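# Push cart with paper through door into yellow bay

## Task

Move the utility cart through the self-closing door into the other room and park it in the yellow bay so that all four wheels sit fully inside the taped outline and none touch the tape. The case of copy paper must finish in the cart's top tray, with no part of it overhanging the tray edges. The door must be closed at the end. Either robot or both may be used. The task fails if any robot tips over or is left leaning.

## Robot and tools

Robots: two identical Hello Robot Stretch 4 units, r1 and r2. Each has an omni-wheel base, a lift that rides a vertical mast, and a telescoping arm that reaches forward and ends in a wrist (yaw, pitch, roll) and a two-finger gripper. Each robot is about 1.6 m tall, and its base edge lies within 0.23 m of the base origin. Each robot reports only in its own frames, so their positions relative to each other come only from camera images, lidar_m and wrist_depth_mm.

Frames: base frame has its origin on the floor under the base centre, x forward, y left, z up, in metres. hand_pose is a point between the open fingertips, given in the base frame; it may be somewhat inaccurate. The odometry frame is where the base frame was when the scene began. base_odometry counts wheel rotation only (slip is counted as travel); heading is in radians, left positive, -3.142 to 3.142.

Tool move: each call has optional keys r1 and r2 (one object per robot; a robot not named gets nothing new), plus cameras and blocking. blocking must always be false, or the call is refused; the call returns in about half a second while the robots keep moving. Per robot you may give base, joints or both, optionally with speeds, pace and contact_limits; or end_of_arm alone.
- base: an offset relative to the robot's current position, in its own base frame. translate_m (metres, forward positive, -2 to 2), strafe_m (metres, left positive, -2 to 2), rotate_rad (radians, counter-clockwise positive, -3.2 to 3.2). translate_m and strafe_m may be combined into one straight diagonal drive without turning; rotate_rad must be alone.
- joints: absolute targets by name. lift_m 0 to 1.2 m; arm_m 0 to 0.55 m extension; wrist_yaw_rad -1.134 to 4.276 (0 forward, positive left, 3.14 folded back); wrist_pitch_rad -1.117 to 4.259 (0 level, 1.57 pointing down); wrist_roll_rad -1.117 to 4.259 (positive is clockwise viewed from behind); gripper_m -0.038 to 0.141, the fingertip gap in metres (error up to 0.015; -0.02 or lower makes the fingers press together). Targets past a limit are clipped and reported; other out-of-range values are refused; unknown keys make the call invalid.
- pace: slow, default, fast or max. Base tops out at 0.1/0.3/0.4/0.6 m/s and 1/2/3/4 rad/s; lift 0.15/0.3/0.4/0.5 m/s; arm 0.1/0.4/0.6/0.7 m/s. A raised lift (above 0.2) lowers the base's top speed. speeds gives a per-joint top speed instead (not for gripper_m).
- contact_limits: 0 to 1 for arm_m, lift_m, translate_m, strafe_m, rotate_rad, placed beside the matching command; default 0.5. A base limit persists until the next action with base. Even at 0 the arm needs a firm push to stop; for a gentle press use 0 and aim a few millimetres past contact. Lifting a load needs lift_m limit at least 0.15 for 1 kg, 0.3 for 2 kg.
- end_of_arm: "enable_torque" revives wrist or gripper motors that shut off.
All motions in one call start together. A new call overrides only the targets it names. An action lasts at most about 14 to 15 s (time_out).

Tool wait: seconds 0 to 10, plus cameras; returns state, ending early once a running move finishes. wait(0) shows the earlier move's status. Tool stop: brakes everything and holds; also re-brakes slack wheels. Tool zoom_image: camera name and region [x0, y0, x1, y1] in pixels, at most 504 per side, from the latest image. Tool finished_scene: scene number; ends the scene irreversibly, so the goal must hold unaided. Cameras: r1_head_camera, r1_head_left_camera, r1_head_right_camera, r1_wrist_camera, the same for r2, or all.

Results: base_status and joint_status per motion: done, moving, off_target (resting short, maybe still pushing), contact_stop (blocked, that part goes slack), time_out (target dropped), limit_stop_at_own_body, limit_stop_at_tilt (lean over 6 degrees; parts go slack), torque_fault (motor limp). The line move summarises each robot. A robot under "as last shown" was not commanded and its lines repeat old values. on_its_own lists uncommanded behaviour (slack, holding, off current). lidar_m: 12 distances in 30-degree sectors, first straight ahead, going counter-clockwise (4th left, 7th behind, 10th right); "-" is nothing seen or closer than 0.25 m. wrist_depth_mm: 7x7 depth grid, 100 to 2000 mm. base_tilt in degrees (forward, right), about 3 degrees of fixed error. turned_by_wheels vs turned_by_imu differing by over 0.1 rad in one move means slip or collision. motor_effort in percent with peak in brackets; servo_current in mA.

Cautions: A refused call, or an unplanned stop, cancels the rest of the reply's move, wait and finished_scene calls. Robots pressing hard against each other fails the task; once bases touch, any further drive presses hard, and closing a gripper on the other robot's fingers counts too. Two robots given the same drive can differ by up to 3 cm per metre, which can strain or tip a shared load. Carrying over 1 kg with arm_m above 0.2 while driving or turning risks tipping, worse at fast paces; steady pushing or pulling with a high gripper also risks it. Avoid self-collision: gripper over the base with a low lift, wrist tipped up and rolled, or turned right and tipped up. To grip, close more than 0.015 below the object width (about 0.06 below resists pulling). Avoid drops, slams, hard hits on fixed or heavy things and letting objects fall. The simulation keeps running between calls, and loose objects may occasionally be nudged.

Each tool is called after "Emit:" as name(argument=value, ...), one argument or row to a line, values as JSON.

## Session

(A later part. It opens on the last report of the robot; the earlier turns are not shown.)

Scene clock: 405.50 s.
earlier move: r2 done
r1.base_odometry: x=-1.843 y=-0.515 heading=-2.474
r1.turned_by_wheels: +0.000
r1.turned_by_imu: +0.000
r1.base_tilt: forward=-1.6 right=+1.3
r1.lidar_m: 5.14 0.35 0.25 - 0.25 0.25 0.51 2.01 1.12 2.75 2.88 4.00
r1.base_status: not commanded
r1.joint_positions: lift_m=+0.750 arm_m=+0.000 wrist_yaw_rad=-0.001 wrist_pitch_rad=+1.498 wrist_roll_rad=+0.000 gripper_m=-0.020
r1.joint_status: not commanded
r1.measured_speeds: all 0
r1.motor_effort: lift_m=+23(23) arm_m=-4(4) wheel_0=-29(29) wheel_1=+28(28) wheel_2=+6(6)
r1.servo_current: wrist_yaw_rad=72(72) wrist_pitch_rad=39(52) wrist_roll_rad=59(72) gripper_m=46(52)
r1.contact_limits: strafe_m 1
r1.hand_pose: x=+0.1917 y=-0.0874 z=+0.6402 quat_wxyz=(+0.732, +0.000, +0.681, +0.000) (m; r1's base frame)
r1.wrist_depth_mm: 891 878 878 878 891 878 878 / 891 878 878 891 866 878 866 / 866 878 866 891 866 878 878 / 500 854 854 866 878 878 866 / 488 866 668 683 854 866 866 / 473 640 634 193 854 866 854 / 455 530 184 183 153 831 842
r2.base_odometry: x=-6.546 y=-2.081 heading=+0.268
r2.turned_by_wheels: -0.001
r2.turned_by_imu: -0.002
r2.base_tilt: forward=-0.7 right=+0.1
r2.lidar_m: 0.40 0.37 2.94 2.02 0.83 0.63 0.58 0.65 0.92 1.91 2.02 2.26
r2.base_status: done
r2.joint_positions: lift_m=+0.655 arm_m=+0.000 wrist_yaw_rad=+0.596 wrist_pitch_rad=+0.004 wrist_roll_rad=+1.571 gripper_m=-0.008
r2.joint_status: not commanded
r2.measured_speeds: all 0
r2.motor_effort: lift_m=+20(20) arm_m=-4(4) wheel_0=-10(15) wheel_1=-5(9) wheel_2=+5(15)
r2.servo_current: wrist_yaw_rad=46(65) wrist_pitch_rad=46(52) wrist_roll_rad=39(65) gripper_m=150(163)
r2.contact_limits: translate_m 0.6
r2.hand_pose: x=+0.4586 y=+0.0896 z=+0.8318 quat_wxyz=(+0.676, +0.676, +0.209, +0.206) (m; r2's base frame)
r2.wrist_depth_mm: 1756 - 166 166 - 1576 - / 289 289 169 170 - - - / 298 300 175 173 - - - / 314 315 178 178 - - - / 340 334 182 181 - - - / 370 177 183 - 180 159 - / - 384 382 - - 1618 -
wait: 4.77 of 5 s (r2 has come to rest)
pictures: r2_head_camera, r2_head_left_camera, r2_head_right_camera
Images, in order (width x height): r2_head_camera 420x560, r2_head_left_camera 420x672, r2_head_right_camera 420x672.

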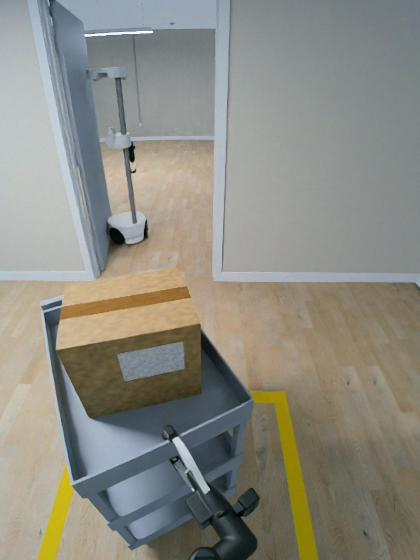

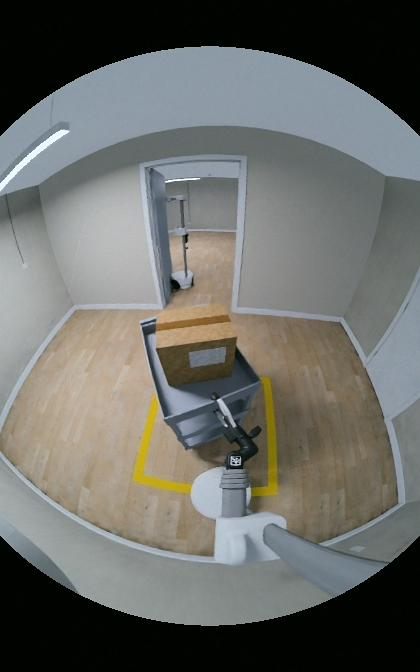

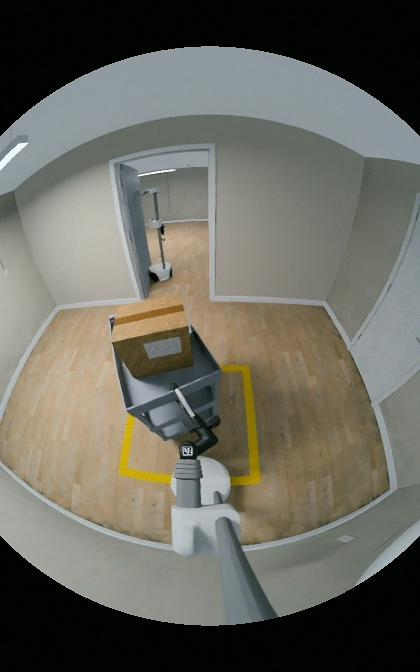

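Emit:
move(
  blocking=false,
  r2={"joints":{"gripper_m":0.141}},
)

Emit:
wait(
  seconds=1.8,
)

Emit:
move(
  blocking=false,
  r2={"base":{"translate_m":-0.15},"joints":{"wrist_yaw_rad":0.0}},
)

Emit:
wait(
  seconds=1.5,
)

Emit:
move(
  blocking=false,
  r2={"base":{"strafe_m":0.6},"joints":{"gripper_m":-0.02,"wrist_roll_rad":0}},
)

Emit:
wait(
  seconds=3.2,
  cameras=["r2_head_right_camera","r2_head_left_camera","r2_head_camera"],
)

Scene clock: 428.30 s.
move: r2 moving
r1: as last shown
r1.base_tilt: forward=-1.5 right=+1.3
r1.lidar_m: 5.13 0.34 0.25 - 0.25 0.25 0.52 2.02 1.10 2.76 2.88 3.99
r1.servo_current: wrist_yaw_rad=33(59) wrist_pitch_rad=39(46) wrist_roll_rad=39(65) gripper_m=39(52)
r1.contact_limits: strafe_m 1
r1.wrist_depth_mm: 904 878 878 891 891 891 878 / 878 891 866 891 891 854 878 / 866 878 866 854 878 878 878 / 504 854 878 878 866 854 866 / 492 866 668 683 842 842 866 / 469 640 634 191 842 854 854 / 455 530 184 183 153 842 842
r2.base_odometry: x=-6.546 y=-2.081 heading=+0.267
r2.turned_by_wheels: +0.000
r2.turned_by_imu: +0.000
r2.base_tilt: forward=-0.7 right=+0.1
r2.lidar_m: 0.42 0.38 2.94 2.04 0.84 0.63 0.59 0.64 0.92 1.90 2.01 2.25
r2.base_status: not commanded
r2.joint_positions: lift_m=+0.655 arm_m=+0.000 wrist_yaw_rad=+0.596 wrist_pitch_rad=+0.004 wrist_roll_rad=+1.571 gripper_m=+0.012
r2.joint_status: gripper_m moving
r2.measured_speeds: all 0
r2.motor_effort: lift_m=+20(20) arm_m=-4(4) wheel_0=-10(10) wheel_1=-3(5) wheel_2=+0(5)
r2.servo_current: wrist_yaw_rad=65(65) wrist_pitch_rad=46(46) wrist_roll_rad=33(52) gripper_m=91(143)
r2.contact_limits: translate_m 0.6
r2.hand_pose: x=+0.4586 y=+0.0896 z=+0.8318 quat_wxyz=(+0.676, +0.676, +0.209, +0.206) (m; r2's base frame)
r2.wrist_depth_mm: 1756 - 169 168 - 1537 - / 290 291 173 173 - - - / 300 303 177 177 - - - / 319 320 182 181 - - - / 343 338 332 185 - 809 - / - 355 183 - 178 167 - / - 389 387 - - 1618 -
pictures: none

Scene clock: 430.10 s.
earlier move: r2 moving
r1.base_odometry: x=-1.843 y=-0.515 heading=-2.474
r1.turned_by_wheels: +0.000
r1.turned_by_imu: +0.000
r1.base_tilt: forward=-1.6 right=+1.3
r1.lidar_m: 5.13 0.33 0.25 - 0.25 0.25 0.48 1.97 1.09 2.76 2.88 3.99
r1.base_status: not commanded
r1.joint_positions: lift_m=+0.750 arm_m=+0.000 wrist_yaw_rad=-0.001 wrist_pitch_rad=+1.498 wrist_roll_rad=+0.000 gripper_m=-0.020
r1.joint_status: not commanded
r1.measured_speeds: all 0
r1.motor_effort: lift_m=+23(23) arm_m=-4(4) wheel_0=-29(29) wheel_1=+28(28) wheel_2=+6(6)
r1.servo_current: wrist_yaw_rad=52(72) wrist_pitch_rad=39(52) wrist_roll_rad=46(65) gripper_m=46(52)
r1.contact_limits: strafe_m 1
r1.hand_pose: x=+0.1917 y=-0.0874 z=+0.6402 quat_wxyz=(+0.732, +0.000, +0.681, +0.000) (m; r1's base frame)
r1.wrist_depth_mm: 878 866 891 878 891 891 878 / 878 891 878 891 878 891 866 / 866 854 878 878 878 866 866 / 500 866 866 878 854 854 854 / 492 842 676 683 854 854 854 / 480 634 634 191 842 842 854 / 459 530 185 183 153 831 842
r2.base_odometry: x=-6.546 y=-2.081 heading=+0.268
r2.turned_by_wheels: +0.000
r2.turned_by_imu: +0.001
r2.base_tilt: forward=-0.7 right=+0.1
r2.lidar_m: 0.43 0.42 2.92 2.01 0.85 0.62 0.60 0.63 0.92 1.88 1.97 2.28
r2.base_status: not commanded
r2.joint_positions: lift_m=+0.655 arm_m=+0.000 wrist_yaw_rad=+0.597 wrist_pitch_rad=+0.004 wrist_roll_rad=+1.571 gripper_m=+0.141
r2.joint_status: gripper_m moving
r2.measured_speeds: all 0
r2.motor_effort: lift_m=+20(20) arm_m=-4(4) wheel_0=-6(10) wheel_1=-2(5) wheel_2=+0(5)
r2.servo_current: wrist_yaw_rad=46(65) wrist_pitch_rad=46(46) wrist_roll_rad=46(65) gripper_m=39(143)
r2.contact_limits: translate_m 0.6
r2.hand_pose: x=+0.4586 y=+0.0898 z=+0.8318 quat_wxyz=(+0.676, +0.676, +0.209, +0.207) (m; r2's base frame)
r2.wrist_depth_mm: 1756 - 179 178 - 1756 - / 303 303 183 182 - - - / 317 314 315 - - 778 - / 340 336 336 - - 798 - / - 357 362 - - - - / - 382 216 158 191 202 - / - 410 410 - - 1808 -
wait: 1.80 s; no rest
pictures: none

Scene clock: 430.60 s.
earlier move: r2 done
move: r2 moving
r1: as last shown
r1.lidar_m: 5.14 0.34 0.25 - 0.25 0.26 0.51 1.99 1.08 2.75 2.90 4.00
r1.motor_effort: lift_m=+23(23) arm_m=-3(4) wheel_0=-29(29) wheel_1=+29(29) wheel_2=+6(6)
r1.servo_current: wrist_yaw_rad=52(78) wrist_pitch_rad=39(52) wrist_roll_rad=52(59) gripper_m=39(46)
r1.contact_limits: strafe_m 1
r1.wrist_depth_mm: 891 891 891 891 878 878 904 / 891 878 866 891 878 878 878 / 854 866 866 854 878 866 866 / 504 866 866 878 866 854 866 / 492 866 668 683 854 854 866 / 473 640 640 193 854 854 854 / 455 539 183 183 153 842 831
r2.base_odometry: x=-6.576 y=-2.089 heading=+0.267
r2.turned_by_wheels: +0.000
r2.turned_by_imu: +0.000
r2.base_tilt: forward=-0.7 right=+0.1
r2.lidar_m: 0.46 0.43 2.92 1.93 0.79 0.58 0.55 0.61 0.88 1.88 1.96 2.29
r2.base_status: translate_m moving
r2.joint_positions: lift_m=+0.655 arm_m=+0.000 wrist_yaw_rad=+0.077 wrist_pitch_rad=+0.004 wrist_roll_rad=+1.571 gripper_m=+0.141
r2.joint_status: wrist_yaw_rad moving; the others done
r2.measured_speeds: translate_m=-0.122 strafe_m=+0.000 rotate_rad=-0.002 lift_m=+0.000 arm_m=+0.000 wrist_yaw_rad=-1.121 wrist_pitch_rad=+0.000 wrist_roll_rad=+0.000
r2.motor_effort: lift_m=+20(20) arm_m=-4(4) wheel_0=-7(9) wheel_1=-7(9) wheel_2=+12(13)
r2.servo_current: wrist_yaw_rad=33(111) wrist_pitch_rad=39(46) wrist_roll_rad=46(65) gripper_m=52(59)
r2.hand_pose: x=+0.4652 y=-0.0649 z=+0.8318 quat_wxyz=(+0.707, +0.707, +0.029, +0.026) (m; r2's base frame)
r2.wrist_depth_mm: - - - - - 1618 1138 / - - - - - 1576 1160 / - - - - - 1537 1138 / - - - - - 1661 455 / - - 609 - - - - / - 392 389 158 200 188 - / - 387 387 - - 809 -
pictures: none

Scene clock: 431.93 s.
earlier move: r2 done
r1.base_odometry: x=-1.843 y=-0.515 heading=-2.474
r1.turned_by_wheels: +0.000
r1.turned_by_imu: +0.000
r1.base_tilt: forward=-1.6 right=+1.3
r1.lidar_m: 5.13 0.35 0.25 - 0.25 0.25 0.51 1.98 1.10 2.76 2.88 3.98
r1.base_status: not commanded
r1.joint_positions: lift_m=+0.750 arm_m=+0.000 wrist_yaw_rad=-0.001 wrist_pitch_rad=+1.498 wrist_roll_rad=+0.000 gripper_m=-0.020
r1.joint_status: not commanded
r1.measured_speeds: all 0
r1.motor_effort: lift_m=+23(23) arm_m=-3(4) wheel_0=-29(29) wheel_1=+28(29) wheel_2=+6(6)
r1.servo_current: wrist_yaw_rad=46(78) wrist_pitch_rad=39(52) wrist_roll_rad=33(65) gripper_m=39(46)
r1.contact_limits: strafe_m 1
r1.hand_pose: x=+0.1917 y=-0.0874 z=+0.6402 quat_wxyz=(+0.732, +0.000, +0.681, +0.000) (m; r1's base frame)
r1.wrist_depth_mm: 866 891 891 891 878 878 891 / 878 878 878 891 878 878 866 / 866 878 866 866 878 866 866 / 504 866 866 866 866 866 854 / 488 854 676 683 842 854 854 / 473 634 640 192 854 854 854 / 455 535 184 183 153 854 842
r2.base_odometry: x=-6.690 y=-2.120 heading=+0.268
r2.turned_by_wheels: +0.000
r2.turned_by_imu: +0.000
r2.base_tilt: forward=-0.7 right=+0.1
r2.lidar_m: 0.58 0.54 2.94 1.56 0.63 0.48 0.44 0.47 0.69 1.90 1.97 2.41
r2.base_status: done
r2.joint_positions: lift_m=+0.655 arm_m=+0.000 wrist_yaw_rad=+0.003 wrist_pitch_rad=+0.004 wrist_roll_rad=+1.571 gripper_m=+0.141
r2.joint_status: all done
r2.measured_speeds: all 0
r2.motor_effort: lift_m=+20(20) arm_m=-4(4) wheel_0=-3(10) wheel_1=-4(9) wheel_2=+5(13)
r2.servo_current: wrist_yaw_rad=46(111) wrist_pitch_rad=39(46) wrist_roll_rad=46(65) gripper_m=59(59)
r2.hand_pose: x=+0.4595 y=-0.0866 z=+0.8318 quat_wxyz=(+0.707, +0.707, +0.002, +0.000) (m; r2's base frame)
r2.wrist_depth_mm: - - - - - 1618 1138 / - - - - - 1618 1160 / - - - - - 1618 1138 / - - - - - 1618 449 / - - - - - 1983 418 / - - 512 159 199 188 - / - 504 504 - - - -
wait: 1.33 of 1.5 s (r2 has come to rest)
pictures: none

Scene clock: 432.43 s.
move: r2 moving
r1: as last shown
r1.lidar_m: 5.14 0.33 0.25 - 0.26 0.25 0.51 1.98 1.10 2.75 2.86 4.00
r1.motor_effort: lift_m=+23(23) arm_m=-4(4) wheel_0=-29(29) wheel_1=+28(28) wheel_2=+6(6)
r1.servo_current: wrist_yaw_rad=52(65) wrist_pitch_rad=33(46) wrist_roll_rad=52(65) gripper_m=39(52)
r1.contact_limits: strafe_m 1
r1.wrist_depth_mm: 891 891 891 878 878 878 878 / 854 891 891 878 866 891 878 / 866 866 878 866 854 878 866 / 504 878 866 866 866 866 842 / 484 842 676 683 854 842 866 / 473 640 640 191 842 866 831 / 452 535 183 182 153 831 842
r2.base_odometry: x=-6.700 y=-2.085 heading=+0.268
r2.turned_by_wheels: +0.000
r2.turned_by_imu: +0.000
r2.base_tilt: forward=-0.7 right=+0.1
r2.lidar_m: 0.55 0.52 2.90 1.55 0.60 0.48 0.43 0.49 0.69 1.93 2.03 2.40
r2.base_status: strafe_m moving
r2.joint_positions: lift_m=+0.655 arm_m=+0.000 wrist_yaw_rad=+0.003 wrist_pitch_rad=+0.004 wrist_roll_rad=+0.982 gripper_m=+0.130
r2.joint_status: wrist_roll_rad moving; gripper_m moving
r2.measured_speeds: translate_m=+0.001 strafe_m=+0.142 rotate_rad=-0.008 lift_m=+0.000 arm_m=+0.000 wrist_yaw_rad=+0.000 wrist_pitch_rad=+0.000 wrist_roll_rad=-1.820
r2.motor_effort: lift_m=+20(20) arm_m=-3(4) wheel_0=-8(13) wheel_1=+10(12) wheel_2=-1(4)
r2.servo_current: wrist_yaw_rad=46(59) wrist_pitch_rad=52(52) wrist_roll_rad=85(91) gripper_m=91(111)
r2.hand_pose: x=+0.4595 y=-0.0866 z=+0.8318 quat_wxyz=(+0.882, +0.472, +0.002, +0.000) (m; r2's base frame)
r2.wrist_depth_mm: - - - - - - - / - - - - - - 1708 / - - - - - - 1537 / - - - - - 1921 1366 / - 504 517 - - 1537 1205 / - 484 202 163 196 427 445 / 473 480 492 - - - 424
pictures: none

Scene clock: 435.27 s.
earlier move: r2 done
r1.base_odometry: x=-1.843 y=-0.515 heading=-2.474
r1.turned_by_wheels: +0.000
r1.turned_by_imu: +0.000
r1.base_tilt: forward=-1.6 right=+1.3
r1.lidar_m: 5.13 0.34 0.25 - 0.25 0.25 0.49 1.97 1.11 2.76 2.89 3.98
r1.base_status: not commanded
r1.joint_positions: lift_m=+0.750 arm_m=+0.000 wrist_yaw_rad=-0.001 wrist_pitch_rad=+1.498 wrist_roll_rad=+0.000 gripper_m=-0.020
r1.joint_status: not commanded
r1.measured_speeds: all 0
r1.motor_effort: lift_m=+23(23) arm_m=-3(4) wheel_0=-29(29) wheel_1=+28(28) wheel_2=+6(6)
r1.servo_current: wrist_yaw_rad=52(72) wrist_pitch_rad=52(52) wrist_roll_rad=39(72) gripper_m=39(52)
r1.contact_limits: strafe_m 1
r1.hand_pose: x=+0.1917 y=-0.0874 z=+0.6402 quat_wxyz=(+0.732, +0.000, +0.681, +0.000) (m; r1's base frame)
r1.wrist_depth_mm: 891 891 878 878 878 878 878 / 866 891 878 866 878 891 878 / 878 878 854 866 866 854 878 / 500 878 854 878 866 854 866 / 484 866 661 691 854 866 854 / 473 640 634 192 842 842 842 / 459 535 184 183 153 842 842
r2.base_odometry: x=-6.849 y=-1.542 heading=+0.268
r2.turned_by_wheels: +0.000
r2.turned_by_imu: +0.001
r2.base_tilt: forward=-0.7 right=+0.1
r2.lidar_m: 0.79 2.53 2.31 1.47 0.60 0.44 0.42 0.45 0.65 2.06 0.92 0.60
r2.base_status: done
r2.joint_positions: lift_m=+0.655 arm_m=+0.000 wrist_yaw_rad=+0.003 wrist_pitch_rad=+0.004 wrist_roll_rad=+0.002 gripper_m=-0.019
r2.joint_status: all done
r2.measured_speeds: all 0
r2.motor_effort: lift_m=+20(20) arm_m=-4(4) wheel_0=-1(13) wheel_1=+2(13) wheel_2=+0(4)
r2.servo_current: wrist_yaw_rad=46(65) wrist_pitch_rad=39(52) wrist_roll_rad=46(91) gripper_m=98(176)
r2.hand_pose: x=+0.4595 y=-0.0866 z=+0.8319 quat_wxyz=(+1.000, +0.001, +0.002, +0.001) (m; r2's base frame)
r2.wrist_depth_mm: - - - - - 488 455 / - - - - - 442 459 / - - - - - 449 462 / - - - - 569 445 459 / - - - - 615 370 300 / - - 187 202 179 - - / 1921 1756 - - - - -
wait: 2.83 of 3.2 s (r2 has come to rest)
pictures: r2_head_camera, r2_head_left_camera, r2_head_right_camera
Images, in order (width x height): r2_head_camera 420x560, r2_head_left_camera 420x672, r2_head_right_camera 420x672.

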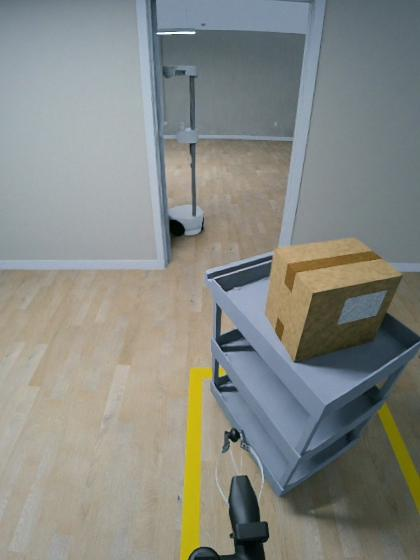

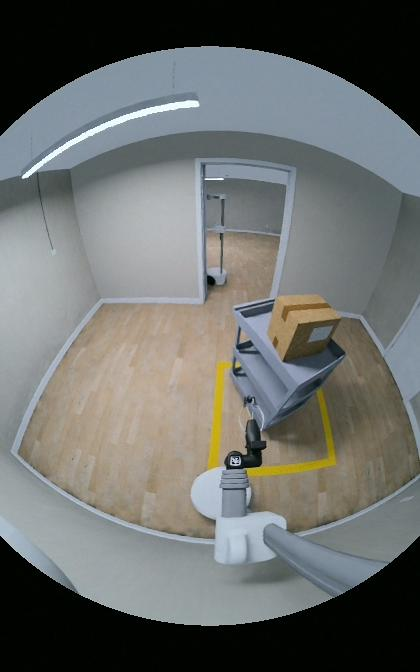

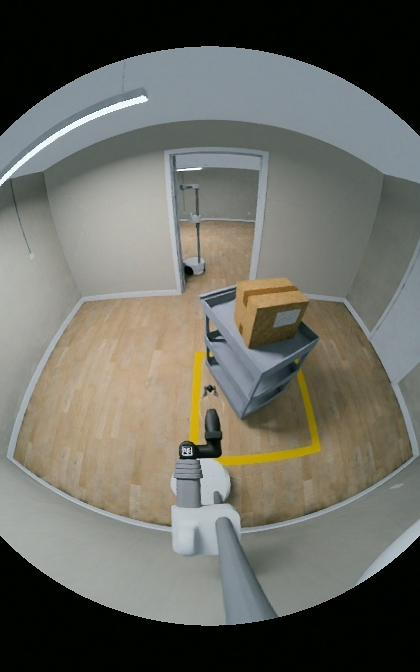

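Emit:
move(
  blocking=false,
  r2={"base":{"strafe_m":0.16}},
)

Emit:
wait(
  seconds=1.4,
)

Emit:
move(
  blocking=false,
  r2={"joints":{"arm_m":0.5}},
)

Emit:
wait(
  seconds=2.3,
  cameras=["r2_head_camera","r2_wrist_camera"],
)

Scene clock: 444.93 s.
move: r2 moving
r1: as last shown
r1.lidar_m: 5.13 0.33 0.25 - 0.25 0.25 0.50 1.98 1.09 2.75 2.86 3.99
r1.servo_current: wrist_yaw_rad=46(72) wrist_pitch_rad=39(52) wrist_roll_rad=46(59) gripper_m=39(52)
r1.contact_limits: strafe_m 1
r1.wrist_depth_mm: 891 904 891 878 878 891 878 / 878 891 891 878 878 878 891 / 866 866 866 866 878 878 866 / 504 878 854 878 854 854 866 / 484 854 676 691 854 842 854 / 473 640 640 193 854 854 854 / 455 535 184 183 153 854 842
r2.base_odometry: x=-6.859 y=-1.507 heading=+0.268
r2.turned_by_wheels: +0.000
r2.turned_by_imu: +0.001
r2.base_tilt: forward=-0.7 right=+0.1
r2.lidar_m: 0.83 2.52 2.29 1.46 0.60 0.41 0.41 0.45 0.64 2.06 0.85 0.60
r2.base_status: strafe_m moving
r2.joint_positions: lift_m=+0.655 arm_m=+0.000 wrist_yaw_rad=+0.003 wrist_pitch_rad=+0.004 wrist_roll_rad=+0.002 gripper_m=-0.019
r2.joint_status: not commanded
r2.measured_speeds: translate_m=-0.001 strafe_m=+0.140 rotate_rad=+0.006 lift_m=+0.000 arm_m=+0.000 wrist_yaw_rad=+0.000 wrist_pitch_rad=+0.000 wrist_roll_rad=+0.000
r2.motor_effort: lift_m=+20(20) arm_m=-4(4) wheel_0=-7(11) wheel_1=+12(12) wheel_2=+0(1)
r2.servo_current: wrist_yaw_rad=52(59) wrist_pitch_rad=46(52) wrist_roll_rad=52(59) gripper_m=91(104)
r2.hand_pose: x=+0.4595 y=-0.0866 z=+0.8319 quat_wxyz=(+1.000, +0.001, +0.002, +0.001) (m; r2's base frame)
r2.wrist_depth_mm: - - - - - - 449 / - - - - - 484 452 / - - - - - 492 455 / - - - - 621 445 455 / - - - - - 404 327 / - - 186 202 179 - - / 1808 1756 1808 - - - -
pictures: none

Scene clock: 446.20 s.
earlier move: r2 done
r1.base_odometry: x=-1.843 y=-0.515 heading=-2.474
r1.turned_by_wheels: +0.000
r1.turned_by_imu: +0.000
r1.base_tilt: forward=-1.6 right=+1.3
r1.lidar_m: 5.15 0.35 0.25 - 0.25 0.25 0.52 1.98 1.07 2.76 2.87 3.99
r1.base_status: not commanded
r1.joint_positions: lift_m=+0.750 arm_m=+0.000 wrist_yaw_rad=-0.001 wrist_pitch_rad=+1.498 wrist_roll_rad=+0.000 gripper_m=-0.020
r1.joint_status: not commanded
r1.measured_speeds: all 0
r1.motor_effort: lift_m=+23(23) arm_m=-4(4) wheel_0=-29(29) wheel_1=+28(28) wheel_2=+6(6)
r1.servo_current: wrist_yaw_rad=46(72) wrist_pitch_rad=46(52) wrist_roll_rad=46(65) gripper_m=46(52)
r1.contact_limits: strafe_m 1
r1.hand_pose: x=+0.1917 y=-0.0874 z=+0.6402 quat_wxyz=(+0.732, +0.000, +0.681, +0.000) (m; r1's base frame)
r1.wrist_depth_mm: 878 878 891 891 878 891 891 / 891 878 878 866 878 878 866 / 866 866 878 878 878 866 878 / 504 842 866 866 866 842 866 / 484 866 676 676 866 854 842 / 473 647 640 192 854 854 842 / 455 539 184 183 153 854 831
r2.base_odometry: x=-6.891 y=-1.387 heading=+0.268
r2.turned_by_wheels: +0.000
r2.turned_by_imu: +0.000
r2.base_tilt: forward=-0.6 right=+0.1
r2.lidar_m: 1.03 2.55 2.17 1.42 0.58 0.42 0.40 0.43 0.65 2.00 0.72 0.66
r2.base_status: done
r2.joint_positions: lift_m=+0.655 arm_m=+0.000 wrist_yaw_rad=+0.003 wrist_pitch_rad=+0.004 wrist_roll_rad=+0.002 gripper_m=-0.019
r2.joint_status: not commanded
r2.measured_speeds: all 0
r2.motor_effort: lift_m=+20(20) arm_m=-4(4) wheel_0=-2(12) wheel_1=+1(12) wheel_2=+0(2)
r2.servo_current: wrist_yaw_rad=52(59) wrist_pitch_rad=46(52) wrist_roll_rad=39(72) gripper_m=91(104)
r2.hand_pose: x=+0.4595 y=-0.0866 z=+0.8319 quat_wxyz=(+1.000, +0.001, +0.002, +0.001) (m; r2's base frame)
r2.wrist_depth_mm: - - - - - - - / - - - - - - 508 / - - - - - - 512 / - - - - - 591 473 / - - - - - - 452 / - - 187 202 180 - - / 1863 1808 - - - - -
wait: 1.27 of 1.4 s (r2 has come to rest)
pictures: none

Scene clock: 446.70 s.
move: r2 moving
r1: as last shown
r1.base_tilt: forward=-1.5 right=+1.3
r1.lidar_m: 5.12 0.33 0.25 - 0.25 0.25 0.50 2.00 1.10 2.74 2.88 3.99
r1.servo_current: wrist_yaw_rad=46(59) wrist_pitch_rad=39(52) wrist_roll_rad=39(59) gripper_m=39(46)
r1.contact_limits: strafe_m 1
r1.wrist_depth_mm: 878 891 891 878 878 891 891 / 878 878 891 878 878 866 866 / 854 866 878 878 878 866 878 / 504 866 866 866 854 866 866 / 492 854 676 683 854 878 866 / 469 640 634 193 842 854 854 / 459 535 184 183 153 831 842
r2.base_odometry: x=-6.891 y=-1.387 heading=+0.268
r2.turned_by_wheels: +0.000
r2.turned_by_imu: +0.000
r2.base_tilt: forward=-0.7 right=+0.0
r2.lidar_m: 1.01 2.51 2.16 1.38 0.58 0.43 0.39 0.44 0.66 2.01 0.70 0.67
r2.base_status: not commanded
r2.joint_positions: lift_m=+0.655 arm_m=+0.051 wrist_yaw_rad=+0.003 wrist_pitch_rad=+0.004 wrist_roll_rad=+0.002 gripper_m=-0.019
r2.joint_status: arm_m moving
r2.measured_speeds: translate_m=+0.000 strafe_m=+0.000 rotate_rad=+0.000 lift_m=+0.000 arm_m=+0.195 wrist_yaw_rad=+0.000 wrist_pitch_rad=+0.000 wrist_roll_rad=+0.000
r2.motor_effort: lift_m=+20(20) arm_m=+9(9) wheel_0=-2(3) wheel_1=+2(2) wheel_2=+0(0)
r2.servo_current: wrist_yaw_rad=46(59) wrist_pitch_rad=46(46) wrist_roll_rad=46(59) gripper_m=98(98)
r2.hand_pose: x=+0.5101 y=-0.0867 z=+0.8319 quat_wxyz=(+1.000, +0.001, +0.002, +0.001) (m; r2's base frame)
r2.wrist_depth_mm: - - - - - - - / - - - - - - 492 / - - - - - - 496 / - - - - - 564 445 / - - - - - - 430 / - - 186 202 180 - - / 1863 1808 - - - - -
pictures: none

Scene clock: 448.73 s.
earlier move: r2 done
r1.base_odometry: x=-1.843 y=-0.515 heading=-2.474
r1.turned_by_wheels: +0.000
r1.turned_by_imu: +0.000
r1.base_tilt: forward=-1.6 right=+1.3
r1.lidar_m: 5.12 0.30 0.25 - 0.25 0.25 0.52 2.00 1.09 2.73 2.88 3.98
r1.base_status: not commanded
r1.joint_positions: lift_m=+0.750 arm_m=+0.000 wrist_yaw_rad=-0.001 wrist_pitch_rad=+1.498 wrist_roll_rad=+0.000 gripper_m=-0.020
r1.joint_status: not commanded
r1.measured_speeds: all 0
r1.motor_effort: lift_m=+23(23) arm_m=-3(4) wheel_0=-28(29) wheel_1=+28(28) wheel_2=+6(6)
r1.servo_current: wrist_yaw_rad=52(65) wrist_pitch_rad=39(52) wrist_roll_rad=39(65) gripper_m=46(52)
r1.contact_limits: strafe_m 1
r1.hand_pose: x=+0.1917 y=-0.0874 z=+0.6402 quat_wxyz=(+0.732, +0.000, +0.681, +0.000) (m; r1's base frame)
r1.wrist_depth_mm: 891 878 878 878 891 878 891 / 878 866 878 878 866 891 878 / 878 866 866 866 878 878 878 / 504 866 854 854 854 866 878 / 488 842 668 691 842 866 854 / 473 640 634 192 842 842 842 / 452 539 184 183 153 842 854
r2.base_odometry: x=-6.891 y=-1.387 heading=+0.268
r2.turned_by_wheels: +0.000
r2.turned_by_imu: +0.000
r2.base_tilt: forward=-0.7 right=+0.1
r2.lidar_m: 1.01 2.51 2.15 1.43 0.58 0.42 0.42 0.43 0.62 2.04 0.71 0.69
r2.base_status: not commanded
r2.joint_positions: lift_m=+0.655 arm_m=+0.500 wrist_yaw_rad=+0.003 wrist_pitch_rad=+0.004 wrist_roll_rad=+0.002 gripper_m=-0.019
r2.joint_status: all done
r2.measured_speeds: all 0
r2.motor_effort: lift_m=+20(20) arm_m=+7(13) wheel_0=-2(3) wheel_1=+2(2) wheel_2=+0(0)
r2.servo_current: wrist_yaw_rad=46(59) wrist_pitch_rad=39(46) wrist_roll_rad=33(59) gripper_m=98(104)
r2.hand_pose: x=+0.9593 y=-0.0867 z=+0.8319 quat_wxyz=(+1.000, +0.001, +0.002, +0.001) (m; r2's base frame)
r2.wrist_depth_mm: - - - - - - - / - - - - - - - / - - - - - - - / - - - - - 1537 250 / - - - - - 293 235 / - - 181 202 180 293 245 / 1708 1661 - - - 283 -
wait: 2.03 of 2.3 s (r2 has come to rest)
pictures: r2_head_camera, r2_wrist_camera
Images, in order (width x height): r2_head_camera 420x560, r2_wrist_camera 616x392.

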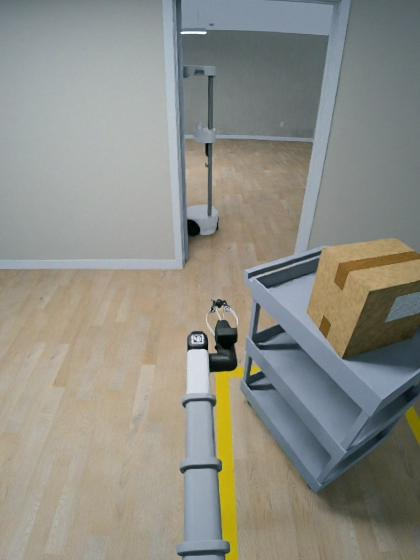

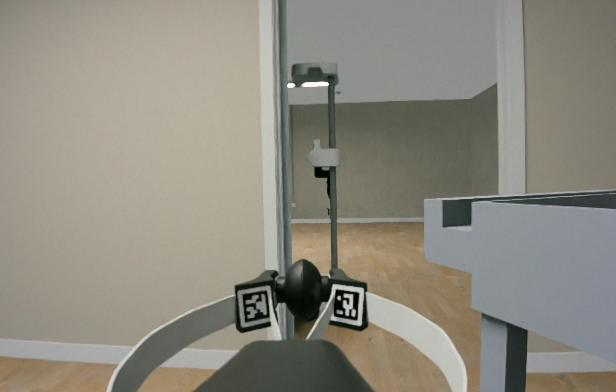

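Emit:
move(
  blocking=false,
  r2={"base":{"strafe_m":-0.19},"joints":{"arm_m":0.547},"pace":"slow","contact_limits":{"strafe_m":0.5}},
)

Emit:
wait(
  seconds=3,
  cameras=["r2_head_camera","r2_wrist_camera","r2_head_right_camera"],
)

Scene clock: 454.40 s.
move: r2 moving
r1: as last shown
r1.lidar_m: 5.11 0.34 0.25 - 0.25 0.26 0.52 1.98 1.11 2.75 2.87 3.99
r1.motor_effort: lift_m=+23(23) arm_m=-4(4) wheel_0=-29(29) wheel_1=+28(29) wheel_2=+6(6)
r1.servo_current: wrist_yaw_rad=52(59) wrist_pitch_rad=46(46) wrist_roll_rad=39(52) gripper_m=39(52)
r1.contact_limits: strafe_m 1
r1.wrist_depth_mm: 878 891 891 891 878 891 878 / 878 891 878 878 866 891 878 / 866 866 866 866 866 866 866 / 500 866 854 866 854 866 866 / 488 854 683 683 854 854 854 / 477 640 634 191 831 854 854 / 455 535 184 183 153 831 842
r2.base_odometry: x=-6.888 y=-1.401 heading=+0.267
r2.turned_by_wheels: +0.000
r2.turned_by_imu: +0.000
r2.base_tilt: forward=-0.7 right=+0.1
r2.lidar_m: 0.99 2.53 2.15 1.47 0.58 0.43 0.40 0.43 0.63 2.00 0.72 0.66
r2.base_status: strafe_m moving
r2.joint_positions: lift_m=+0.655 arm_m=+0.512 wrist_yaw_rad=+0.003 wrist_pitch_rad=+0.004 wrist_roll_rad=+0.002 gripper_m=-0.019
r2.joint_status: arm_m moving
r2.measured_speeds: translate_m=+0.000 strafe_m=-0.056 rotate_rad=-0.003 lift_m=+0.000 arm_m=+0.049 wrist_yaw_rad=+0.000 wrist_pitch_rad=+0.000 wrist_roll_rad=+0.000
r2.motor_effort: lift_m=+20(20) arm_m=+7(10) wheel_0=+4(11) wheel_1=-6(8) wheel_2=-1(1)
r2.servo_current: wrist_yaw_rad=52(52) wrist_pitch_rad=46(46) wrist_roll_rad=39(59) gripper_m=98(104)
r2.contact_limits: strafe_m 0.5
r2.hand_pose: x=+0.9720 y=-0.0867 z=+0.8319 quat_wxyz=(+1.000, +0.001, +0.002, +0.001) (m; r2's base frame)
r2.wrist_depth_mm: - - 1661 - - - - / - - - - - - - / - - - - - - - / - - - - - 1537 338 / - - - - - 274 229 / - - 181 202 180 276 229 / 1756 143 - - - 272 -
pictures: none

Scene clock: 456.97 s.
earlier move: r2 done
r1.base_odometry: x=-1.843 y=-0.515 heading=-2.474
r1.turned_by_wheels: +0.000
r1.turned_by_imu: +0.000
r1.base_tilt: forward=-1.6 right=+1.3
r1.lidar_m: 5.14 0.32 0.25 - 0.25 0.25 0.51 1.99 1.11 2.77 2.90 4.00
r1.base_status: not commanded
r1.joint_positions: lift_m=+0.750 arm_m=+0.000 wrist_yaw_rad=-0.001 wrist_pitch_rad=+1.498 wrist_roll_rad=+0.000 gripper_m=-0.020
r1.joint_status: not commanded
r1.measured_speeds: all 0
r1.motor_effort: lift_m=+23(23) arm_m=-4(4) wheel_0=-29(30) wheel_1=+28(29) wheel_2=+6(6)
r1.servo_current: wrist_yaw_rad=46(72) wrist_pitch_rad=39(52) wrist_roll_rad=52(65) gripper_m=46(52)
r1.contact_limits: strafe_m 1
r1.hand_pose: x=+0.1917 y=-0.0874 z=+0.6402 quat_wxyz=(+0.732, +0.000, +0.681, +0.000) (m; r1's base frame)
r1.wrist_depth_mm: 891 878 878 891 878 891 891 / 891 878 878 878 891 866 891 / 866 866 866 854 866 866 866 / 504 854 866 854 866 866 866 / 492 866 676 676 854 854 854 / 477 640 640 192 842 842 831 / 459 535 184 183 153 842 842
r2.base_odometry: x=-6.841 y=-1.570 heading=+0.269
r2.turned_by_wheels: +0.002
r2.turned_by_imu: +0.003
r2.base_tilt: forward=-0.7 right=+0.1
r2.lidar_m: 0.76 2.52 2.35 1.42 0.57 0.43 0.42 0.42 0.65 2.12 0.89 0.59
r2.base_status: done
r2.joint_positions: lift_m=+0.655 arm_m=+0.547 wrist_yaw_rad=+0.012 wrist_pitch_rad=+0.004 wrist_roll_rad=+0.002 gripper_m=-0.019
r2.joint_status: all done
r2.measured_speeds: all 0
r2.motor_effort: lift_m=+20(20) arm_m=+7(12) wheel_0=+12(25) wheel_1=+0(10) wheel_2=+8(10)
r2.servo_current: wrist_yaw_rad=72(78) wrist_pitch_rad=39(46) wrist_roll_rad=39(59) gripper_m=91(104)
r2.contact_limits: strafe_m 0.5
r2.hand_pose: x=+1.0071 y=-0.0839 z=+0.8319 quat_wxyz=(+1.000, +0.001, +0.002, +0.006) (m; r2's base frame)
r2.wrist_depth_mm: - - 1618 - - - - / - - 1661 - - - - / - - 1708 - - - - / - - 1661 - - 379 355 / - - 1618 256 158 125 - / - - 183 202 158 114 - / 1661 - - - 150 114 -
wait: 2.57 of 3 s (r2 has come to rest)
pictures: r2_head_camera, r2_head_right_camera, r2_wrist_camera
Images, in order (width x height): r2_head_camera 420x560, r2_head_right_camera 420x672, r2_wrist_camera 616x392.

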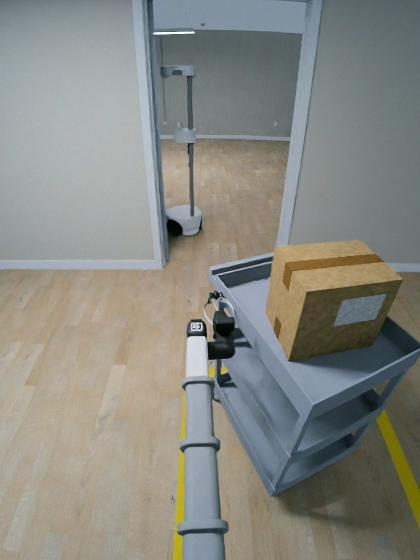

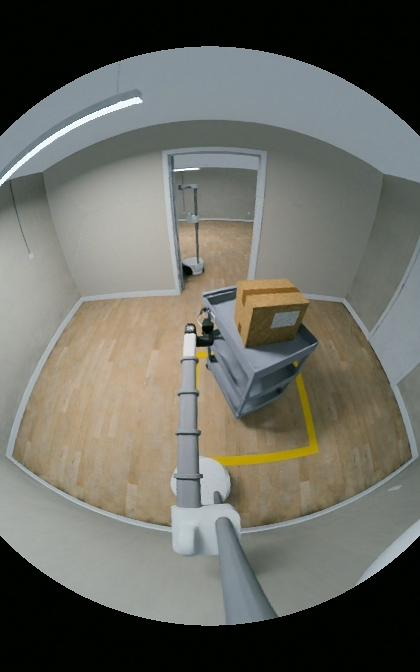

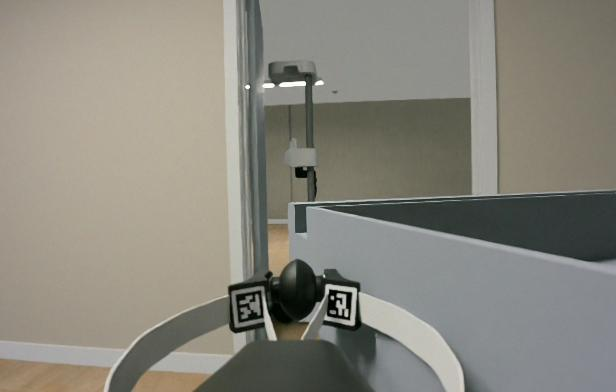

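Emit:
move(
  blocking=false,
  r2={"base":{"strafe_m":-0.09},"pace":"slow","contact_limits":{"strafe_m":0.5}},
)

Emit:
wait(
  seconds=1.8,
)

Emit:
move(
  blocking=false,
  r2={"base":{"strafe_m":0.25}},
)

Emit:
wait(
  seconds=1.8,
)

Emit:
move(
  blocking=false,
  r2={"joints":{"arm_m":0.0}},
  r1={"base":{"translate_m":1.4},"joints":{"wrist_pitch_rad":1.5}},
)

Emit:
wait(
  seconds=2.5,
  cameras=["r2_head_camera","r2_head_right_camera"],
)

Scene clock: 464.73 s.
move: r2 moving
r1: as last shown
r1.lidar_m: 5.13 0.33 0.25 - 0.25 0.25 0.50 2.02 1.10 2.77 2.88 4.00
r1.motor_effort: lift_m=+23(23) arm_m=-4(4) wheel_0=-29(29) wheel_1=+28(29) wheel_2=+6(6)
r1.servo_current: wrist_yaw_rad=52(65) wrist_pitch_rad=46(52) wrist_roll_rad=39(59) gripper_m=39(46)
r1.contact_limits: strafe_m 1
r1.wrist_depth_mm: 891 878 891 878 891 891 891 / 878 878 866 866 878 878 891 / 866 866 866 878 878 878 866 / 500 866 866 854 866 866 854 / 492 854 676 691 854 854 854 / 473 640 634 192 842 842 842 / 455 535 183 183 153 842 854
r2.base_odometry: x=-6.837 y=-1.584 heading=+0.272
r2.turned_by_wheels: +0.002
r2.turned_by_imu: +0.003
r2.base_tilt: forward=-0.7 right=+0.1
r2.lidar_m: 0.77 2.50 2.33 1.47 0.60 0.45 0.41 0.44 0.65 2.13 0.87 0.58
r2.base_status: strafe_m moving
r2.joint_positions: lift_m=+0.655 arm_m=+0.547 wrist_yaw_rad=+0.012 wrist_pitch_rad=+0.004 wrist_roll_rad=+0.002 gripper_m=-0.019
r2.joint_status: not commanded
r2.measured_speeds: translate_m=-0.001 strafe_m=-0.056 rotate_rad=+0.009 lift_m=+0.000 arm_m=+0.000 wrist_yaw_rad=+0.000 wrist_pitch_rad=+0.000 wrist_roll_rad=-0.001
r2.motor_effort: lift_m=+20(20) arm_m=+7(8) wheel_0=+18(19) wheel_1=+0(4) wheel_2=+3(6)
r2.servo_current: wrist_yaw_rad=72(85) wrist_pitch_rad=46(52) wrist_roll_rad=46(46) gripper_m=98(98)
r2.contact_limits: strafe_m 0.5
r2.hand_pose: x=+1.0071 y=-0.0839 z=+0.8319 quat_wxyz=(+1.000, +0.001, +0.002, +0.006) (m; r2's base frame)
r2.wrist_depth_mm: - - 1618 - - - - / - - 1708 - - - - / - - 1618 - - - - / - - 1618 - - 389 355 / - - 1661 245 159 118 351 / - - 183 192 150 112 - / 1756 144 - - 151 107 -
pictures: none

Scene clock: 466.27 s.
earlier move: r2 done
r1.base_odometry: x=-1.843 y=-0.515 heading=-2.474
r1.turned_by_wheels: +0.000
r1.turned_by_imu: +0.000
r1.base_tilt: forward=-1.6 right=+1.3
r1.lidar_m: 5.12 0.33 0.25 - 0.25 0.25 0.51 2.08 1.10 2.75 2.89 3.99
r1.base_status: not commanded
r1.joint_positions: lift_m=+0.750 arm_m=+0.000 wrist_yaw_rad=-0.001 wrist_pitch_rad=+1.498 wrist_roll_rad=+0.000 gripper_m=-0.020
r1.joint_status: not commanded
r1.measured_speeds: all 0
r1.motor_effort: lift_m=+23(23) arm_m=-4(4) wheel_0=-29(29) wheel_1=+28(29) wheel_2=+6(6)
r1.servo_current: wrist_yaw_rad=72(72) wrist_pitch_rad=39(52) wrist_roll_rad=46(65) gripper_m=46(46)
r1.contact_limits: strafe_m 1
r1.hand_pose: x=+0.1917 y=-0.0874 z=+0.6402 quat_wxyz=(+0.732, +0.000, +0.681, +0.000) (m; r1's base frame)
r1.wrist_depth_mm: 891 891 878 891 904 891 878 / 878 891 866 891 878 866 866 / 878 866 891 878 866 878 878 / 504 866 854 866 854 854 854 / 488 866 676 683 854 842 854 / 473 634 640 193 842 842 854 / 455 530 185 183 153 842 842
r2.base_odometry: x=-6.817 y=-1.657 heading=+0.270
r2.turned_by_wheels: -0.002
r2.turned_by_imu: -0.001
r2.base_tilt: forward=-0.7 right=+0.1
r2.lidar_m: 0.66 2.51 2.42 1.42 0.58 0.43 0.41 0.45 0.67 2.12 0.76 0.53
r2.base_status: done
r2.joint_positions: lift_m=+0.655 arm_m=+0.547 wrist_yaw_rad=+0.003 wrist_pitch_rad=+0.004 wrist_roll_rad=+0.002 gripper_m=-0.019
r2.joint_status: not commanded
r2.measured_speeds: all 0
r2.motor_effort: lift_m=+20(20) arm_m=+7(8) wheel_0=+4(28) wheel_1=-4(6) wheel_2=+5(10)
r2.servo_current: wrist_yaw_rad=46(85) wrist_pitch_rad=39(52) wrist_roll_rad=39(52) gripper_m=91(98)
r2.contact_limits: strafe_m 0.5
r2.hand_pose: x=+1.0063 y=-0.0866 z=+0.8319 quat_wxyz=(+1.000, +0.001, +0.002, +0.001) (m; r2's base frame)
r2.wrist_depth_mm: - - 1983 - - - - / - - 1983 - - 1537 - / - - 1661 - - 1537 - / - - 1661 - - 329 329 / - - 1661 - 241 137 - / - - 185 201 179 137 - / - 143 - - - 119 -
wait: 1.53 of 1.8 s (r2 has come to rest)
pictures: none

Scene clock: 466.77 s.
move: r2 moving
r1: as last shown
r1.lidar_m: 5.12 0.34 0.25 - 0.25 0.25 0.50 2.10 1.11 2.76 2.88 4.00
r1.motor_effort: lift_m=+23(23) arm_m=-4(4) wheel_0=-28(29) wheel_1=+28(28) wheel_2=+6(6)
r1.servo_current: wrist_yaw_rad=33(72) wrist_pitch_rad=46(46) wrist_roll_rad=33(72) gripper_m=39(46)
r1.contact_limits: strafe_m 1
r1.wrist_depth_mm: 866 891 891 878 891 891 891 / 878 878 891 878 866 878 878 / 854 878 878 866 878 866 866 / 496 866 854 866 854 866 854 / 488 842 676 676 842 854 866 / 473 647 627 192 831 831 854 / 452 539 183 183 153 831 842
r2.base_odometry: x=-6.826 y=-1.622 heading=+0.270
r2.turned_by_wheels: +0.000
r2.turned_by_imu: +0.000
r2.base_tilt: forward=-0.6 right=+0.0
r2.lidar_m: 0.77 2.51 2.38 1.48 0.58 0.45 0.42 0.45 0.66 2.13 0.77 0.55
r2.base_status: strafe_m moving
r2.joint_positions: lift_m=+0.655 arm_m=+0.547 wrist_yaw_rad=+0.003 wrist_pitch_rad=+0.004 wrist_roll_rad=+0.002 gripper_m=-0.019
r2.joint_status: not commanded
r2.measured_speeds: translate_m=-0.001 strafe_m=+0.140 rotate_rad=+0.004 lift_m=+0.000 arm_m=+0.000 wrist_yaw_rad=+0.000 wrist_pitch_rad=+0.000 wrist_roll_rad=+0.000
r2.motor_effort: lift_m=+20(20) arm_m=+7(8) wheel_0=-7(13) wheel_1=+12(12) wheel_2=+0(3)
r2.servo_current: wrist_yaw_rad=52(52) wrist_pitch_rad=46(46) wrist_roll_rad=46(59) gripper_m=91(91)
r2.hand_pose: x=+1.0063 y=-0.0866 z=+0.8319 quat_wxyz=(+1.000, +0.001, +0.002, +0.001) (m; r2's base frame)
r2.wrist_depth_mm: - - 1618 - - - - / - - 1618 - - - - / - - 1618 - - - - / - - 1661 - - 322 327 / - - - - 364 191 - / - - 183 201 181 179 - / - 143 - - 309 158 -
pictures: none

Scene clock: 468.43 s.
earlier move: r2 done
r1.base_odometry: x=-1.843 y=-0.515 heading=-2.474
r1.turned_by_wheels: +0.000
r1.turned_by_imu: +0.000
r1.base_tilt: forward=-1.6 right=+1.3
r1.lidar_m: 5.14 0.35 0.25 - 0.25 0.25 0.50 2.07 1.10 2.76 2.89 3.98
r1.base_status: not commanded
r1.joint_positions: lift_m=+0.750 arm_m=+0.000 wrist_yaw_rad=-0.001 wrist_pitch_rad=+1.498 wrist_roll_rad=+0.000 gripper_m=-0.020
r1.joint_status: not commanded
r1.measured_speeds: all 0
r1.motor_effort: lift_m=+23(23) arm_m=-4(4) wheel_0=-28(29) wheel_1=+28(28) wheel_2=+6(6)
r1.servo_current: wrist_yaw_rad=65(72) wrist_pitch_rad=46(52) wrist_roll_rad=52(72) gripper_m=39(52)
r1.contact_limits: strafe_m 1
r1.hand_pose: x=+0.1917 y=-0.0874 z=+0.6402 quat_wxyz=(+0.732, +0.000, +0.681, +0.000) (m; r1's base frame)
r1.wrist_depth_mm: 878 891 878 891 878 891 878 / 878 878 891 878 878 878 878 / 878 878 878 866 878 866 878 / 508 854 854 866 866 866 866 / 484 854 668 683 854 866 854 / 473 640 634 193 854 842 854 / 452 535 183 183 153 842 854
r2.base_odometry: x=-6.883 y=-1.416 heading=+0.270
r2.turned_by_wheels: +0.000
r2.turned_by_imu: +0.000
r2.base_tilt: forward=-0.7 right=+0.1
r2.lidar_m: 2.39 2.50 2.19 1.40 0.58 0.39 0.39 0.45 0.65 2.07 0.73 0.67
r2.base_status: done
r2.joint_positions: lift_m=+0.655 arm_m=+0.547 wrist_yaw_rad=+0.003 wrist_pitch_rad=+0.004 wrist_roll_rad=+0.002 gripper_m=-0.019
r2.joint_status: not commanded
r2.measured_speeds: all 0
r2.motor_effort: lift_m=+20(20) arm_m=+7(8) wheel_0=-1(13) wheel_1=+2(12) wheel_2=+0(3)
r2.servo_current: wrist_yaw_rad=46(59) wrist_pitch_rad=46(46) wrist_roll_rad=46(65) gripper_m=91(98)
r2.hand_pose: x=+1.0063 y=-0.0866 z=+0.8319 quat_wxyz=(+1.000, +0.001, +0.002, +0.001) (m; r2's base frame)
r2.wrist_depth_mm: - - 1576 - - - - / - - 1618 - - - - / - - 1618 - - - - / - - 1576 - - - - / - - - - - - - / - - 181 201 180 - - / 1618 143 - - - 1576 -
wait: 1.67 of 1.8 s (r2 has come to rest)
pictures: none

Scene clock: 468.93 s.
move: r1 moving; r2 moving
r1.base_odometry: x=-1.868 y=-0.534 heading=-2.473
r1.turned_by_wheels: +0.001
r1.turned_by_imu: +0.001
r1.base_tilt: forward=-1.6 right=+1.3
r1.lidar_m: 5.10 0.34 0.25 - 0.25 0.25 0.51 2.08 1.12 2.77 2.89 4.01
r1.base_status: translate_m moving
r1.joint_positions: lift_m=+0.750 arm_m=+0.000 wrist_yaw_rad=-0.001 wrist_pitch_rad=+1.498 wrist_roll_rad=+0.000 gripper_m=-0.020
r1.joint_status: all done
r1.measured_speeds: translate_m=+0.120 strafe_m=+0.000 rotate_rad=+0.002 lift_m=+0.000 arm_m=+0.000 wrist_yaw_rad=+0.000 wrist_pitch_rad=+0.000 wrist_roll_rad=+0.000
r1.motor_effort: lift_m=+23(23) arm_m=-4(4) wheel_0=+5(27) wheel_1=+11(27) wheel_2=-8(9)
r1.servo_current: wrist_yaw_rad=52(65) wrist_pitch_rad=39(52) wrist_roll_rad=46(59) gripper_m=46(46)
r1.hand_pose: x=+0.1917 y=-0.0874 z=+0.6402 quat_wxyz=(+0.732, +0.000, +0.681, +0.000) (m; r1's base frame)
r1.wrist_depth_mm: 891 878 878 891 878 904 891 / 878 891 878 878 878 866 891 / 878 878 866 878 866 878 866 / 496 866 866 878 866 866 854 / 488 854 668 676 866 854 854 / 473 640 634 191 854 854 854 / 452 530 185 183 153 854 842
r2.base_odometry: x=-6.883 y=-1.416 heading=+0.270
r2.turned_by_wheels: +0.000
r2.turned_by_imu: +0.000
r2.base_tilt: forward=-0.6 right=+0.1
r2.lidar_m: 2.40 2.51 2.16 1.42 0.58 0.42 0.42 0.45 0.64 2.03 0.72 0.64
r2.base_status: not commanded
r2.joint_positions: lift_m=+0.655 arm_m=+0.496 wrist_yaw_rad=+0.003 wrist_pitch_rad=+0.004 wrist_roll_rad=+0.002 gripper_m=-0.019
r2.joint_status: arm_m moving
r2.measured_speeds: translate_m=+0.000 strafe_m=+0.000 rotate_rad=+0.000 lift_m=+0.000 arm_m=-0.195 wrist_yaw_rad=+0.000 wrist_pitch_rad=+0.000 wrist_roll_rad=+0.000
r2.motor_effort: lift_m=+20(20) arm_m=-8(13) wheel_0=-1(1) wheel_1=+1(2) wheel_2=+0(0)
r2.servo_current: wrist_yaw_rad=59(59) wrist_pitch_rad=39(46) wrist_roll_rad=52(65) gripper_m=91(98)
r2.hand_pose: x=+0.9559 y=-0.0866 z=+0.8319 quat_wxyz=(+1.000, +0.001, +0.002, +0.001) (m; r2's base frame)
r2.wrist_depth_mm: - - 1618 - - - - / - - 1661 - - - - / - - - - - - - / - - - - - - - / - - - - - - - / - - 181 202 180 - - / 1708 1661 - - - 1537 -
pictures: none

Scene clock: 471.10 s.
earlier move: r1 moving; r2 done
r1.base_odometry: x=-2.331 y=-0.900 heading=-2.474
r1.turned_by_wheels: +0.000
r1.turned_by_imu: +0.000
r1.base_tilt: forward=-1.6 right=+1.3
r1.lidar_m: 4.52 2.72 2.01 1.97 1.78 0.25 0.30 1.55 1.86 2.77 2.87 4.01
r1.base_status: translate_m moving
r1.joint_positions: lift_m=+0.750 arm_m=+0.000 wrist_yaw_rad=-0.001 wrist_pitch_rad=+1.498 wrist_roll_rad=+0.000 gripper_m=-0.020
r1.joint_status: all done
r1.measured_speeds: translate_m=+0.301 strafe_m=+0.000 rotate_rad=-0.001 lift_m=+0.000 arm_m=+0.000 wrist_yaw_rad=+0.000 wrist_pitch_rad=+0.000 wrist_roll_rad=+0.000
r1.motor_effort: lift_m=+23(23) arm_m=-3(4) wheel_0=+4(27) wheel_1=+4(27) wheel_2=-5(10)
r1.servo_current: wrist_yaw_rad=26(72) wrist_pitch_rad=39(52) wrist_roll_rad=46(65) gripper_m=46(52)
r1.hand_pose: x=+0.1917 y=-0.0874 z=+0.6402 quat_wxyz=(+0.732, +0.000, +0.681, +0.000) (m; r1's base frame)
r1.wrist_depth_mm: 891 891 891 878 891 878 878 / 878 866 866 878 878 878 878 / 878 878 866 866 878 854 878 / 854 866 854 866 866 854 866 / 854 854 668 668 854 854 854 / 842 866 640 192 854 842 854 / 831 842 183 184 153 842 842
r2.base_odometry: x=-6.883 y=-1.416 heading=+0.270
r2.turned_by_wheels: +0.000
r2.turned_by_imu: +0.000
r2.base_tilt: forward=-0.7 right=+0.0
r2.lidar_m: 2.43 2.52 2.20 1.43 0.56 0.43 0.40 0.44 0.63 2.04 0.73 0.64
r2.base_status: not commanded
r2.joint_positions: lift_m=+0.655 arm_m=+0.000 wrist_yaw_rad=+0.003 wrist_pitch_rad=+0.004 wrist_roll_rad=+0.002 gripper_m=-0.019
r2.joint_status: all done
r2.measured_speeds: all 0
r2.motor_effort: lift_m=+20(20) arm_m=-7(13) wheel_0=-1(2) wheel_1=+1(2) wheel_2=+0(1)
r2.servo_current: wrist_yaw_rad=46(59) wrist_pitch_rad=46(52) wrist_roll_rad=39(65) gripper_m=85(98)
r2.hand_pose: x=+0.4597 y=-0.0867 z=+0.8319 quat_wxyz=(+1.000, +0.001, +0.002, +0.001) (m; r2's base frame)
r2.wrist_depth_mm: - - - - - - - / - - - - - - 609 / - - - - - - 609 / - - - - - - 530 / - - - - - - - / - - 187 202 181 - - / 1863 1708 - - - - -
wait: 2.17 of 2.5 s (r2 has come to rest)
pictures: r2_head_camera, r2_head_right_camera
Images, in order (width x height): r2_head_camera 420x560, r2_head_right_camera 420x672.

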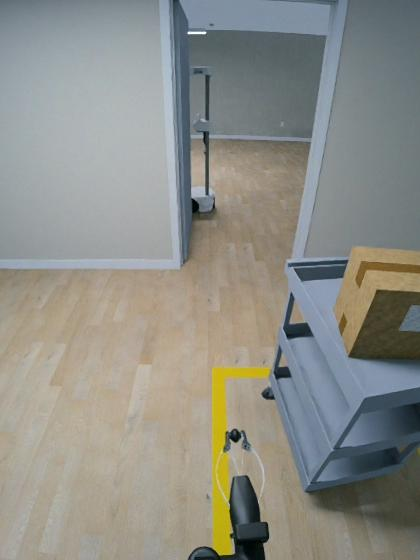

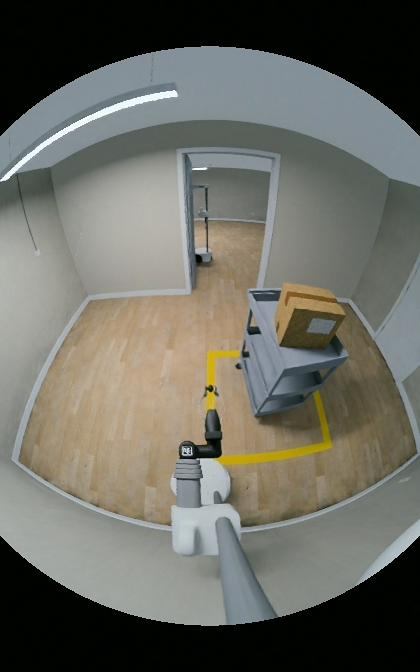

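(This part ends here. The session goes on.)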